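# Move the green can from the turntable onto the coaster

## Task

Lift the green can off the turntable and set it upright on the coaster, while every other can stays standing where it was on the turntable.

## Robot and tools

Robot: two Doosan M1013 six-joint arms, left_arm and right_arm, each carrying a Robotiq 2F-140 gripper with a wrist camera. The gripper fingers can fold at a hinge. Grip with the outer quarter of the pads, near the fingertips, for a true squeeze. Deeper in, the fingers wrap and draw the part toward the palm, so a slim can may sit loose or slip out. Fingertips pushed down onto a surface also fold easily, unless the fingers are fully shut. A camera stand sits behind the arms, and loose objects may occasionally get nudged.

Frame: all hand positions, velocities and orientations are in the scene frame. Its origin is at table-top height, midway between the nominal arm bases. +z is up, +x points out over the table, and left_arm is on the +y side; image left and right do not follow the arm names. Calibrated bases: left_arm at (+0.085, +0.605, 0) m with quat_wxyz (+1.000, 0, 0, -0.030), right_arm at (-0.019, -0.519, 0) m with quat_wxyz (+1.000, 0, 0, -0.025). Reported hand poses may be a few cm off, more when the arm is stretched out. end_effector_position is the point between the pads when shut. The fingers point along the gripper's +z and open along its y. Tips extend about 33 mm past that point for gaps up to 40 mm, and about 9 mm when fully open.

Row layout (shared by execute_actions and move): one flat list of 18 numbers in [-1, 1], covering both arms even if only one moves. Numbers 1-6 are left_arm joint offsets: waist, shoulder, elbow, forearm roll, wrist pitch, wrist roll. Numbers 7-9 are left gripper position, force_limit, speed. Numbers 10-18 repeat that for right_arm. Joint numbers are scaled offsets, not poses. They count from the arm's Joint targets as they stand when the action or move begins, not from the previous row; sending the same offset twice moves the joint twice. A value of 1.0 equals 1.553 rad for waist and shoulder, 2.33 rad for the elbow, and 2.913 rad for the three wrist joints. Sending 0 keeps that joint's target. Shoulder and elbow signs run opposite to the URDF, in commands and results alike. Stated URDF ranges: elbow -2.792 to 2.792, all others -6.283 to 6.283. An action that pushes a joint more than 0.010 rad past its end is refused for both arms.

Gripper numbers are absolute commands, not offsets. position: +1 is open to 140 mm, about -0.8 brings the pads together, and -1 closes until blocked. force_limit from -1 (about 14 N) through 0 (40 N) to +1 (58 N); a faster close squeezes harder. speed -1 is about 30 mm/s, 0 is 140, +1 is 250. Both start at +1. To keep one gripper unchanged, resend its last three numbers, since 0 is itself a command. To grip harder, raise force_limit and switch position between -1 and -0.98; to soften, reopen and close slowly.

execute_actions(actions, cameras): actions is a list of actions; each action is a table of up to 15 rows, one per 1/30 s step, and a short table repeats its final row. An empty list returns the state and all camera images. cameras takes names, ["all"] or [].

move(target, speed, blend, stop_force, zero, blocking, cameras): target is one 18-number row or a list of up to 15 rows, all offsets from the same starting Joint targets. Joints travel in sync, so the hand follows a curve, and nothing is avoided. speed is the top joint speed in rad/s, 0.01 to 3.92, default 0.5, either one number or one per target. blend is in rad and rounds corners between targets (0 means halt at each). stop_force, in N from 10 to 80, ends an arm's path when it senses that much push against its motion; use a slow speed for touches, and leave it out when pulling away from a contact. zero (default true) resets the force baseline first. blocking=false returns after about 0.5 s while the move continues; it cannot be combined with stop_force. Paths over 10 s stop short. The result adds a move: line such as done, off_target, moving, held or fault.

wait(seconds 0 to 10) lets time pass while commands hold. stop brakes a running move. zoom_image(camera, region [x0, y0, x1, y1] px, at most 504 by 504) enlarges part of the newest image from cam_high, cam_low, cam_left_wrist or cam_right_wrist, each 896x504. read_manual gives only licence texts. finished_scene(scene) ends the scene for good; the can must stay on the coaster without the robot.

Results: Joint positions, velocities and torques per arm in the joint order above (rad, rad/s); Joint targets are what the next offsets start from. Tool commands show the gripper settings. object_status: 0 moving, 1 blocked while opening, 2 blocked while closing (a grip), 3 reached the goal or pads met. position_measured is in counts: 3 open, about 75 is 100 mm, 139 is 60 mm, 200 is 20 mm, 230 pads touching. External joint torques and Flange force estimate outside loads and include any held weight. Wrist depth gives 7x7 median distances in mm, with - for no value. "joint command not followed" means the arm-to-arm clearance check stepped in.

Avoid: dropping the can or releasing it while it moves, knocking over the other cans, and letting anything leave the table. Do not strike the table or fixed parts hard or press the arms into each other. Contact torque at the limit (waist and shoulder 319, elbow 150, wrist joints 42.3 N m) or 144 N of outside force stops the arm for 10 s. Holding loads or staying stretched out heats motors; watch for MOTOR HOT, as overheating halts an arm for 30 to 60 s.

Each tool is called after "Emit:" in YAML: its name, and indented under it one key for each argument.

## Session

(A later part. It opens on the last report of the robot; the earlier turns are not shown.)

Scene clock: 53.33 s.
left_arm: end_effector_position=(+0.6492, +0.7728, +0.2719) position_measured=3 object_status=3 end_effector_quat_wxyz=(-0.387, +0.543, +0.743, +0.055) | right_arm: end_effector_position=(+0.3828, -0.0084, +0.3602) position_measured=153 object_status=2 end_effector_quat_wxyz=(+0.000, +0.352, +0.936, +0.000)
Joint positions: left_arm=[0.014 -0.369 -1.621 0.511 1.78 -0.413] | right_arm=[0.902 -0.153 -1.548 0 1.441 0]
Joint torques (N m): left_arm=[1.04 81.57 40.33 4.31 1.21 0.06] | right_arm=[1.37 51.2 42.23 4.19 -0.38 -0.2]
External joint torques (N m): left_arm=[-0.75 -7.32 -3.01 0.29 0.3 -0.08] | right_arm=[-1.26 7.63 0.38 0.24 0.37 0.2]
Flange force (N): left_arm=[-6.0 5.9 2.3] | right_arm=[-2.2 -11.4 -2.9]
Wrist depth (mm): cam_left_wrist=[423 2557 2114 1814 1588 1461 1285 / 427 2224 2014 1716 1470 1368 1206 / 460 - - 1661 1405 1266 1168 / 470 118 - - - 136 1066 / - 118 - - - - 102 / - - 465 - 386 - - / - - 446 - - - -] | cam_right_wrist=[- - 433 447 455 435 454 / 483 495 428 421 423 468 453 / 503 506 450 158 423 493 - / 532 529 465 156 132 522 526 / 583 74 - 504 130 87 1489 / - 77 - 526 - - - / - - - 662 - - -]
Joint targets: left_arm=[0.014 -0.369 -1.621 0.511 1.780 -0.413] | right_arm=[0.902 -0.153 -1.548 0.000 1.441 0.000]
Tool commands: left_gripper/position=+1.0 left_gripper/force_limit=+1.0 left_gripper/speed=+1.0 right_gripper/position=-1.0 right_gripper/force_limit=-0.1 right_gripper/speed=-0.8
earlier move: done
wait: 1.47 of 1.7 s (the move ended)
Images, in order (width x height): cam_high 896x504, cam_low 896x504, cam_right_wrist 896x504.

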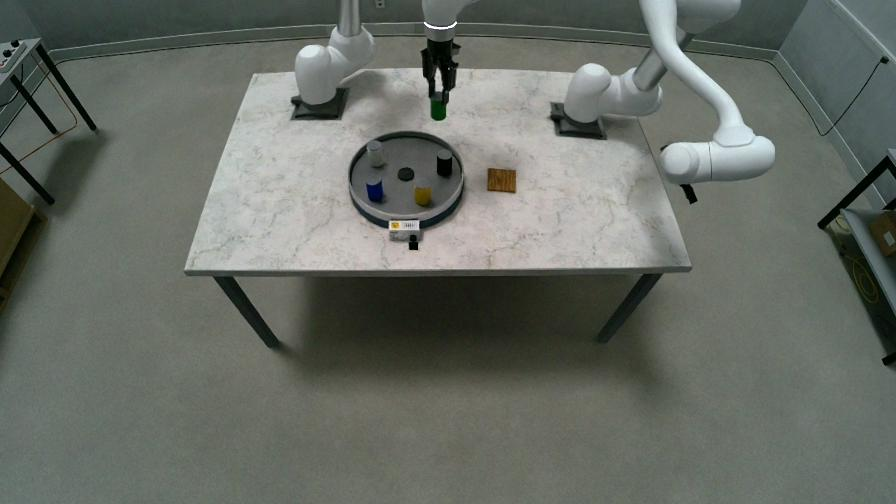

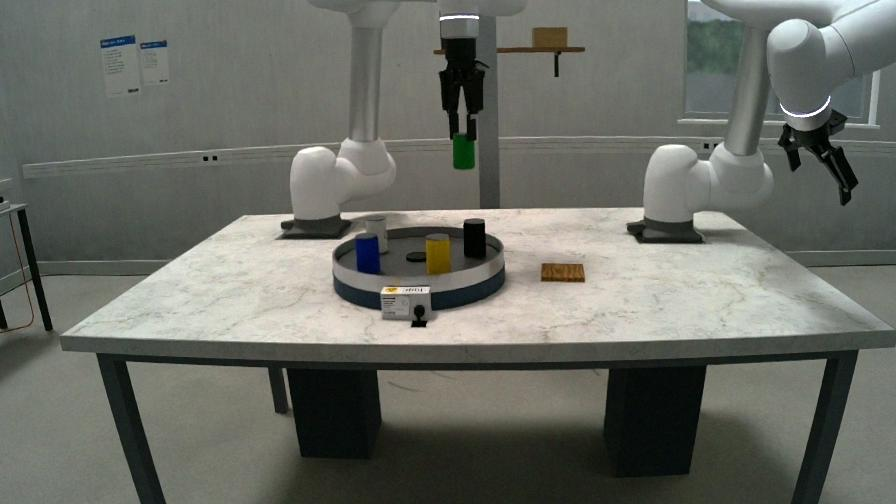

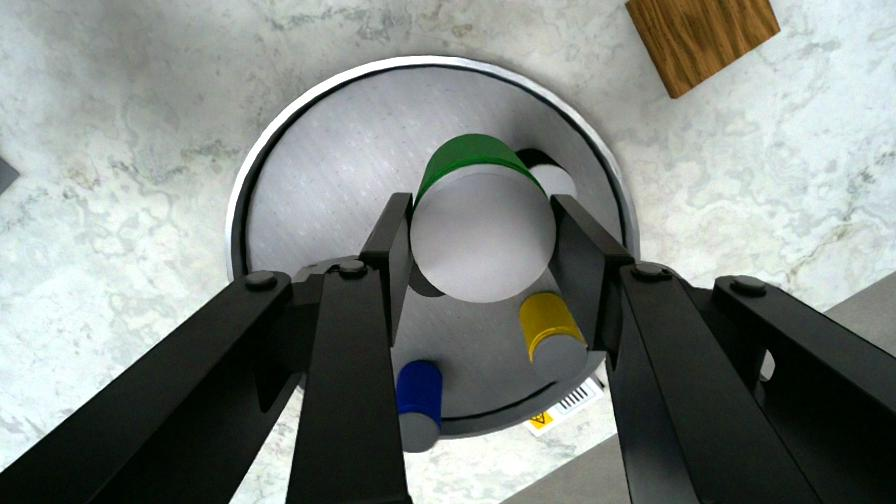

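Emit:
move:
  target: [0,0,0,0,0,0,1,1,1,0.08699,-0.26562,0.24577,0,0.05497,0,-1,-0.1,-0.8]
  speed: 0.35
  cameras: ["cam_right_wrist", "cam_low", "cam_high"]

Scene clock: 56.00 s.
left_arm: end_effector_position=(+0.6492, +0.7728, +0.2719) position_measured=3 object_status=3 end_effector_quat_wxyz=(-0.387, +0.543, +0.743, +0.055) | right_arm: end_effector_position=(+0.4441, +0.2432, +0.3602) position_measured=153 object_status=2 end_effector_quat_wxyz=(+0.000, +0.288, +0.958, +0.000)
Joint positions: left_arm=[0.014 -0.369 -1.621 0.511 1.78 -0.413] | right_arm=[1.037 -0.565 -0.976 0 1.601 0]
Joint torques (N m): left_arm=[1.26 81.56 40.4 4.3 1.19 0.04] | right_arm=[1.46 91.83 42.57 4.29 -0.37 -0.19]
External joint torques (N m): left_arm=[-1.36 -7.38 -3.18 0.29 0.33 -0.06] | right_arm=[-1.68 7.84 0.37 0.16 0.36 0.19]
Flange force (N): left_arm=[-6.7 5.4 2.1] | right_arm=[-2.2 -13.7 -0.9]
Wrist depth (mm): cam_left_wrist=[423 2413 2149 1814 1608 1461 1266 / 426 2131 2062 1694 1478 1360 1212 / 458 - 552 1513 1421 1279 1190 / 472 118 561 - - 136 1075 / - 118 - 442 - 359 101 / - - - 434 370 357 - / - - 426 390 - - -] | cam_right_wrist=[- 443 - - - 448 - / 478 485 - 470 - - 475 / 461 451 470 151 497 514 495 / 481 468 464 157 153 - 546 / 463 74 - 549 - 87 1508 / - 77 - 609 603 - - / - - - 1720 - - -]
Joint targets: left_arm=[0.014 -0.369 -1.621 0.511 1.780 -0.413] | right_arm=[1.037 -0.565 -0.976 0.000 1.601 0.000]
move: done
Images, in order (width x height): cam_high 896x504, cam_low 896x504, cam_right_wrist 896x504.

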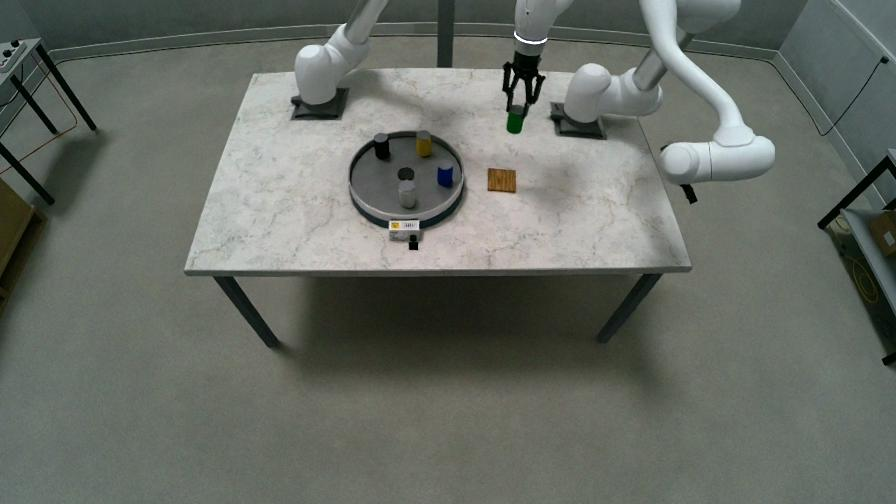

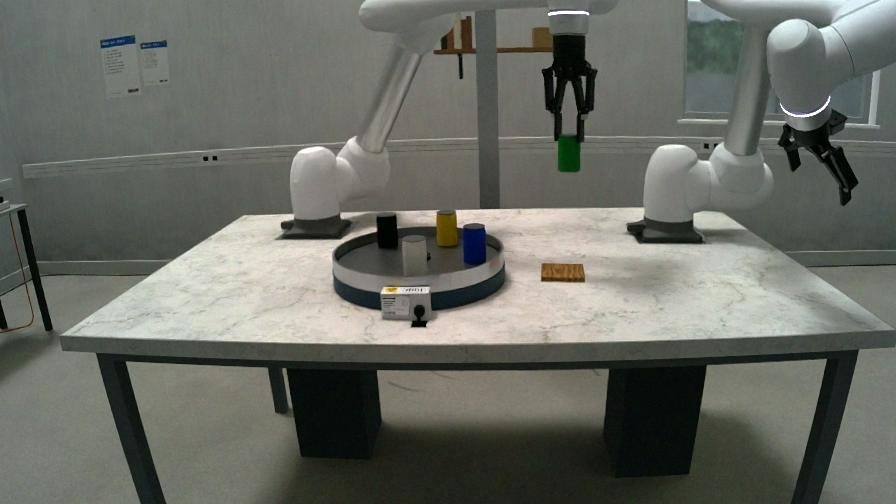

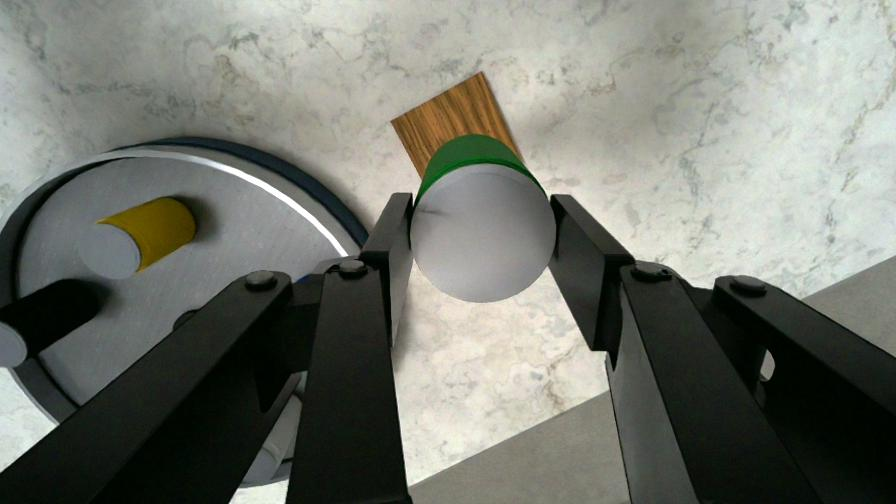

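Emit:
move:
  target: [0,0,0,0,0,0,1,1,1,-0.00464,-0.0359,-0.14507,0,-0.13518,0,-1,-0.1,-0.8]
  speed: 0.3
  cameras: ["cam_right_wrist", "cam_low"]

Emit:
zoom_image:
  camera: "cam_low"
  region: [500, 180, 640, 300]

Scene clock: 58.27 s.
left_arm: end_effector_position=(+0.6492, +0.7728, +0.2719) position_measured=3 object_status=3 end_effector_quat_wxyz=(-0.387, +0.543, +0.743, +0.055) | right_arm: end_effector_position=(+0.4453, +0.2335, +0.1253) position_measured=153 object_status=2 end_effector_quat_wxyz=(+0.000, +0.291, +0.957, +0.000)
Joint positions: left_arm=[0.014 -0.369 -1.621 0.511 1.78 -0.413] | right_arm=[1.03 -0.621 -1.314 0 1.207 0]
Joint torques (N m): left_arm=[1.19 81.61 40.25 4.33 1.18 0.04] | right_arm=[1.32 93.51 39.78 3.94 -0.39 -0.21]
External joint torques (N m): left_arm=[-1.29 -7.48 -2.98 0.27 0.34 -0.06] | right_arm=[-1.21 8.3 0.37 0.23 0.39 0.21]
Flange force (N): left_arm=[-6.7 5.9 1.8] | right_arm=[-1.6 -11.5 -5.8]
Wrist depth (mm): cam_left_wrist=[423 2436 2149 1827 1559 1437 1272 / 423 2096 1923 1788 1531 1318 1195 / 465 - - 1672 1405 1279 1162 / 473 118 - - - 136 1075 / - 118 507 451 379 135 102 / - 470 472 433 371 347 - / - - - 389 - - -] | cam_right_wrist=[- 238 - 230 - - - / 247 - - 235 240 242 242 / 257 - 242 159 243 - - / 225 246 - 155 132 - - / 238 77 - - - 87 - / - 77 - - - - - / - - - - - - -]
Joint targets: left_arm=[0.014 -0.369 -1.621 0.511 1.780 -0.413] | right_arm=[1.030 -0.621 -1.314 0.000 1.207 0.000]
move: done
Images, in order (width x height): cam_low 896x504, cam_right_wrist 896x504.

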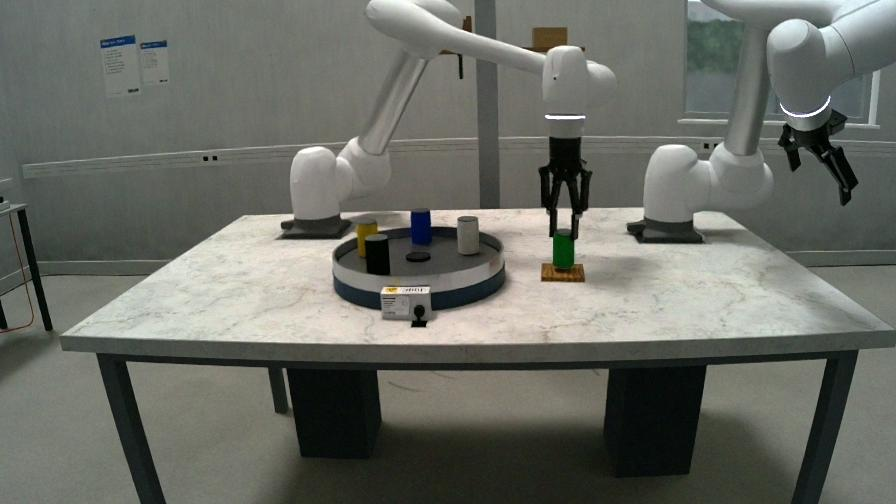

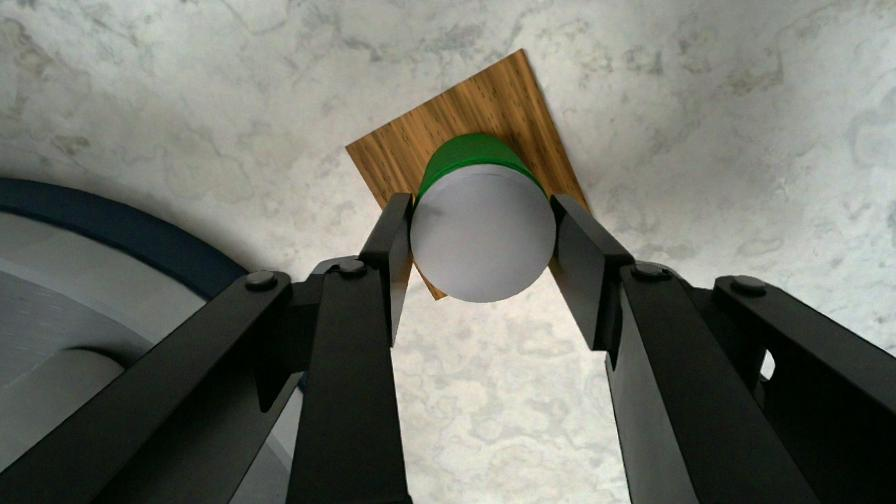

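Scaled by 3.600 from the camera's 896x504 image, which has a finer 1280x720 frame.

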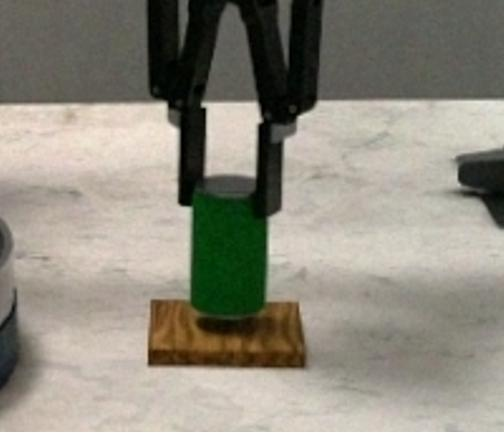

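Emit:
move:
  target: [0,0,0,0,0,0,1,1,1,0,-0.00835,-0.0079,0,-0.01077,0,-1,-0.1,-0.8]
  speed: 0.018
  stop_force: 12
  cameras: ["cam_low"]

Emit:
zoom_image:
  camera: "cam_low"
  region: [500, 180, 640, 300]

Scene clock: 60.07 s.
left_arm: end_effector_position=(+0.6492, +0.7728, +0.2719) position_measured=3 object_status=3 end_effector_quat_wxyz=(-0.387, +0.543, +0.743, +0.055) | right_arm: end_effector_position=(+0.4454, +0.2335, +0.1138) position_measured=153 object_status=2 end_effector_quat_wxyz=(+0.000, +0.291, +0.957, +0.000)
Joint positions: left_arm=[0.014 -0.369 -1.621 0.511 1.78 -0.413] | right_arm=[1.03 -0.628 -1.324 0 1.19 0]
Joint torques (N m): left_arm=[1.02 81.53 40.14 4.34 1.21 0.03] | right_arm=[1.72 75.44 30.68 4.1 -1.77 -0.23]
External joint torques (N m): left_arm=[-1.43 -7.49 -2.87 0.25 0.31 -0.05] | right_arm=[-1.52 26.94 9.22 0.05 1.77 0.23]
Flange force (N): left_arm=[-6.8 6.0 1.5] | right_arm=[-2.1 -15.4 -27.4]
Wrist depth (mm): cam_left_wrist=[427 2557 2205 1801 1629 1437 1305 / 425 2079 1952 1683 1487 1353 1235 / 458 - - 1504 1405 1292 1157 / 468 119 - - 413 136 1075 / - 118 - - 392 136 102 / - - - 421 385 349 - / - 500 434 414 - 324 -] | cam_right_wrist=[230 224 223 - - - - / 239 242 238 223 225 - 230 / - 249 242 164 230 - - / 222 252 - 157 154 - - / 201 77 - - - 87 - / - 77 - - - - - / - - - - - - -]
Joint targets: left_arm=[0.014 -0.369 -1.621 0.511 1.780 -0.413] | right_arm=[1.030 -0.628 -1.324 0.000 1.190 0.000]
move: contact (right_arm); right_arm: the wrist pitch is farthest, 0.014 rad from its target
Images, in order (width x height): cam_low 896x504.

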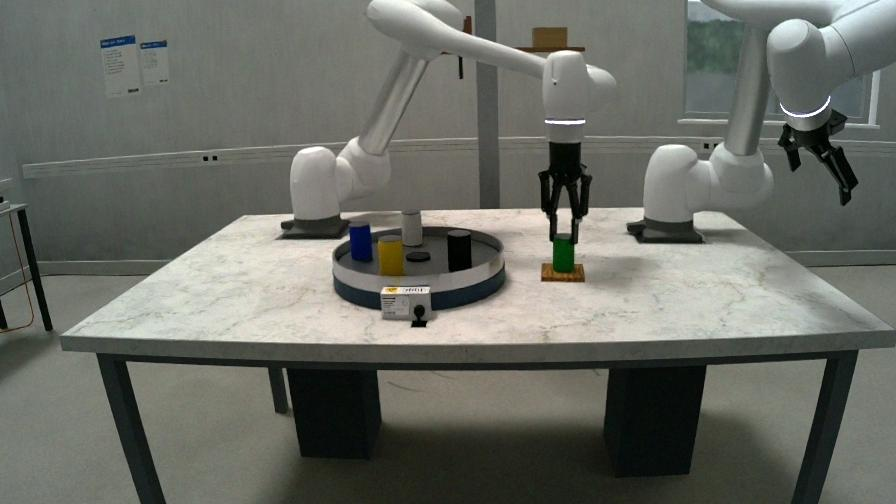

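Scaled by 3.600 from the camera's 896x504 image, which has a finer 1280x720 frame.

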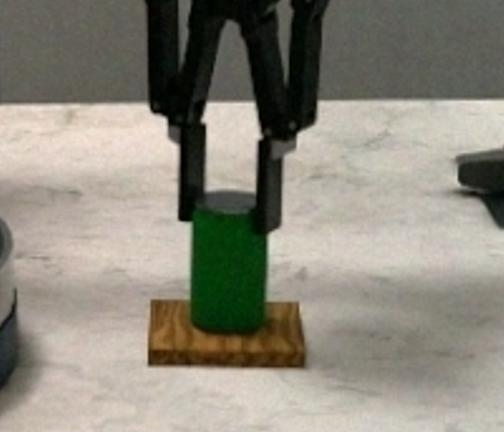

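Emit:
move:
  target: [0,0,0,0,0,0,1,1,1,0,0.00024,0.00023,0,0.00031,0,-1,-0.1,-0.8]
  speed: 0.02

Emit:
move:
  target: [0,0,0,0,0,0,1,1,1,0,0,0,0,0,0,0.43,-0.1,-0.8]
  cameras: ["cam_right_wrist", "cam_low"]

Scene clock: 61.13 s.
left_arm: end_effector_position=(+0.6492, +0.7728, +0.2719) position_measured=3 object_status=3 end_effector_quat_wxyz=(-0.387, +0.543, +0.743, +0.055) | right_arm: end_effector_position=(+0.4454, +0.2335, +0.1143) position_measured=153 object_status=2 end_effector_quat_wxyz=(+0.000, +0.291, +0.957, +0.000)
Joint positions: left_arm=[0.014 -0.369 -1.621 0.511 1.78 -0.413] | right_arm=[1.03 -0.628 -1.323 0 1.191 0]
Joint torques (N m): left_arm=[1.03 81.58 40.27 4.31 1.17 0.05] | right_arm=[1.72 90.35 37.99 4 -0.94 -0.17]
External joint torques (N m): left_arm=[-1.23 -7.21 -2.93 0.29 0.35 -0.06] | right_arm=[-1.58 11.88 1.94 0.14 0.93 0.17]
Flange force (N): left_arm=[-6.4 5.6 1.8] | right_arm=[-2.1 -12.2 -10.4]
Wrist depth (mm): cam_left_wrist=[423 2532 2114 1880 1619 1421 1292 / 425 2205 1923 1705 1522 1346 1212 / 460 - 548 1639 1405 1285 1168 / 468 118 - - 418 136 1088 / - 119 - 442 410 - 102 / - 504 - - - - - / - 481 - - - - -] | cam_right_wrist=[- - 224 224 222 - - / - - 247 227 224 234 232 / 249 - 251 163 237 249 - / 222 252 260 155 132 258 - / 206 77 - 277 - 87 274 / - 77 - - - - - / - - - - - - -]
Joint targets: left_arm=[0.014 -0.369 -1.621 0.511 1.780 -0.413] | right_arm=[1.030 -0.628 -1.323 0.000 1.191 0.000]
move: done

Scene clock: 62.37 s.
left_arm: end_effector_position=(+0.6492, +0.7728, +0.2719) position_measured=3 object_status=3 end_effector_quat_wxyz=(-0.387, +0.543, +0.743, +0.055) | right_arm: end_effector_position=(+0.4454, +0.2335, +0.1143) position_measured=75 object_status=0 end_effector_quat_wxyz=(+0.000, +0.291, +0.957, +0.000)
Joint positions: left_arm=[0.014 -0.369 -1.621 0.511 1.78 -0.413] | right_arm=[1.03 -0.628 -1.323 0 1.191 0]
Joint torques (N m): left_arm=[1.04 81.44 40.44 4.3 1.21 0.05] | right_arm=[1.7 92.48 38.66 3.94 -0.32 -0.19]
External joint torques (N m): left_arm=[-0.9 -6.7 -2.97 0.32 0.31 -0.06] | right_arm=[-2.06 9.65 1.26 0.19 0.31 0.19]
Flange force (N): left_arm=[-5.8 5.0 2.3] | right_arm=[-2.5 -11.3 -7.5]
Wrist depth (mm): cam_left_wrist=[424 2459 2114 1776 1608 1421 1339 / 426 2167 2030 1705 1559 1368 1206 / 458 - - 1629 1398 1279 1132 / 470 118 - - - 136 1057 / - 118 - 425 - - 102 / - 523 433 419 397 - - / - 490 424 391 - - -] | cam_right_wrist=[- - 221 222 220 - 215 / 241 238 - 225 233 247 234 / - 248 244 232 233 248 244 / 221 239 133 156 245 138 - / - 83 279 290 281 108 84 / - - 269 305 - 82 - / - - 276 325 - - -]
Joint targets: left_arm=[0.014 -0.369 -1.621 0.511 1.780 -0.413] | right_arm=[1.030 -0.628 -1.323 0.000 1.191 0.000]
move: done
Images, in order (width x height): cam_low 896x504, cam_right_wrist 896x504.

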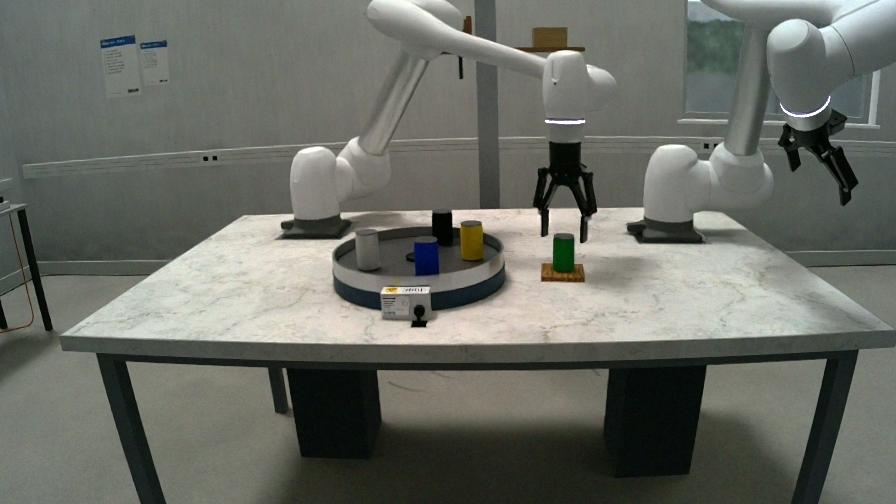

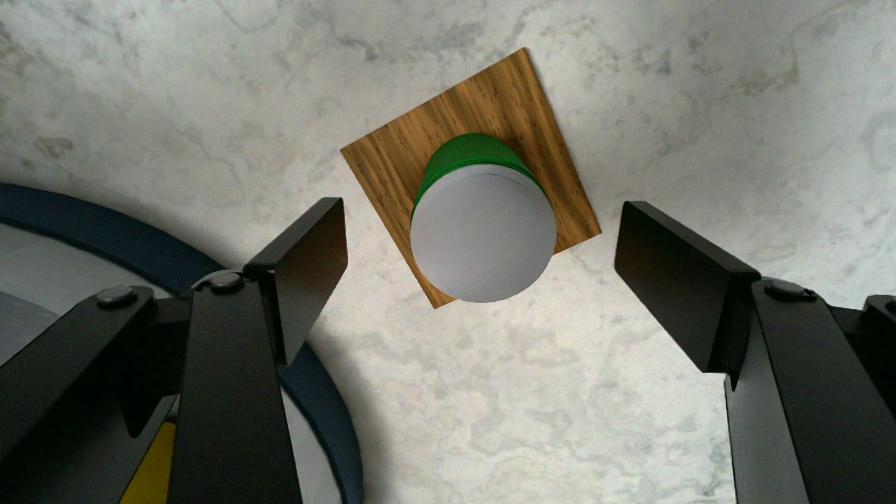

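Emit:
move:
  target: [0,0,0,0,0,0,1,1,1,0,0.04017,0.06427,0,0.07268,0,0.43,-0.1,-0.8]
  speed: 0.25
  cameras: ["cam_high", "cam_low"]

Scene clock: 63.63 s.
left_arm: end_effector_position=(+0.6492, +0.7728, +0.2719) position_measured=3 object_status=3 end_effector_quat_wxyz=(-0.387, +0.543, +0.743, +0.055) | right_arm: end_effector_position=(+0.4455, +0.2337, +0.2501) position_measured=75 object_status=3 end_effector_quat_wxyz=(+0.000, +0.291, +0.957, +0.000)
Joint positions: left_arm=[0.014 -0.369 -1.621 0.511 1.78 -0.413] | right_arm=[1.03 -0.565 -1.173 0 1.402 0]
Joint torques (N m): left_arm=[0.95 81.5 40.17 4.31 1.23 0.01] | right_arm=[1.49 89.65 41.04 4.18 -0.37 -0.21]
External joint torques (N m): left_arm=[-0.6 -6.88 -2.85 0.28 0.29 -0.03] | right_arm=[-1.65 9.87 1.43 0.22 0.36 0.21]
Flange force (N): left_arm=[-5.5 5.6 2.2] | right_arm=[-2.1 -12.7 -5.4]
Wrist depth (mm): cam_left_wrist=[423 2532 2186 1840 1629 1429 1298 / 429 2079 1998 1683 1522 1368 1272 / 460 - - 1608 1413 1266 1157 / 470 118 - - 409 136 1079 / - 118 - - - - 102 / - 502 476 423 378 350 - / - - - 380 359 325 -] | cam_right_wrist=[- - 349 - 347 345 344 / - 372 - 353 358 362 358 / 344 346 - 371 379 382 371 / 330 354 154 417 - 126 - / - 83 365 435 - 108 84 / - - 402 482 468 - - / - - 440 - 509 - -]
Joint targets: left_arm=[0.014 -0.369 -1.621 0.511 1.780 -0.413] | right_arm=[1.030 -0.565 -1.173 0.000 1.402 0.000]
move: done
Images, in order (width x height): cam_high 896x504, cam_low 896x504.

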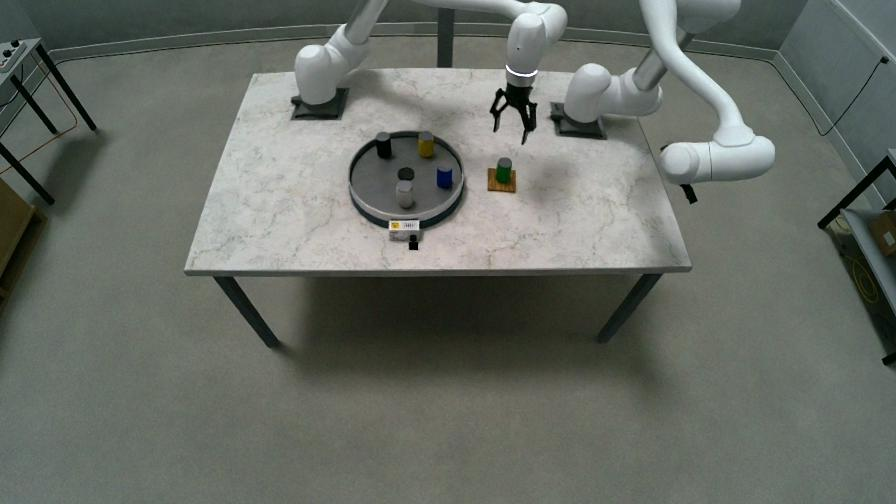

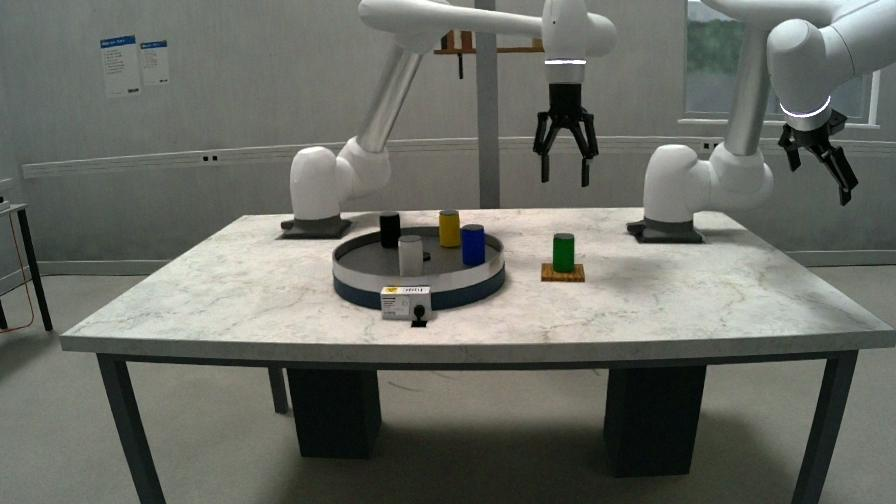

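Green can stands on the coaster; the other cans remain on the turntable.

Emit:
finished_scene:
  scene: 1

The scene is finished: the task was done.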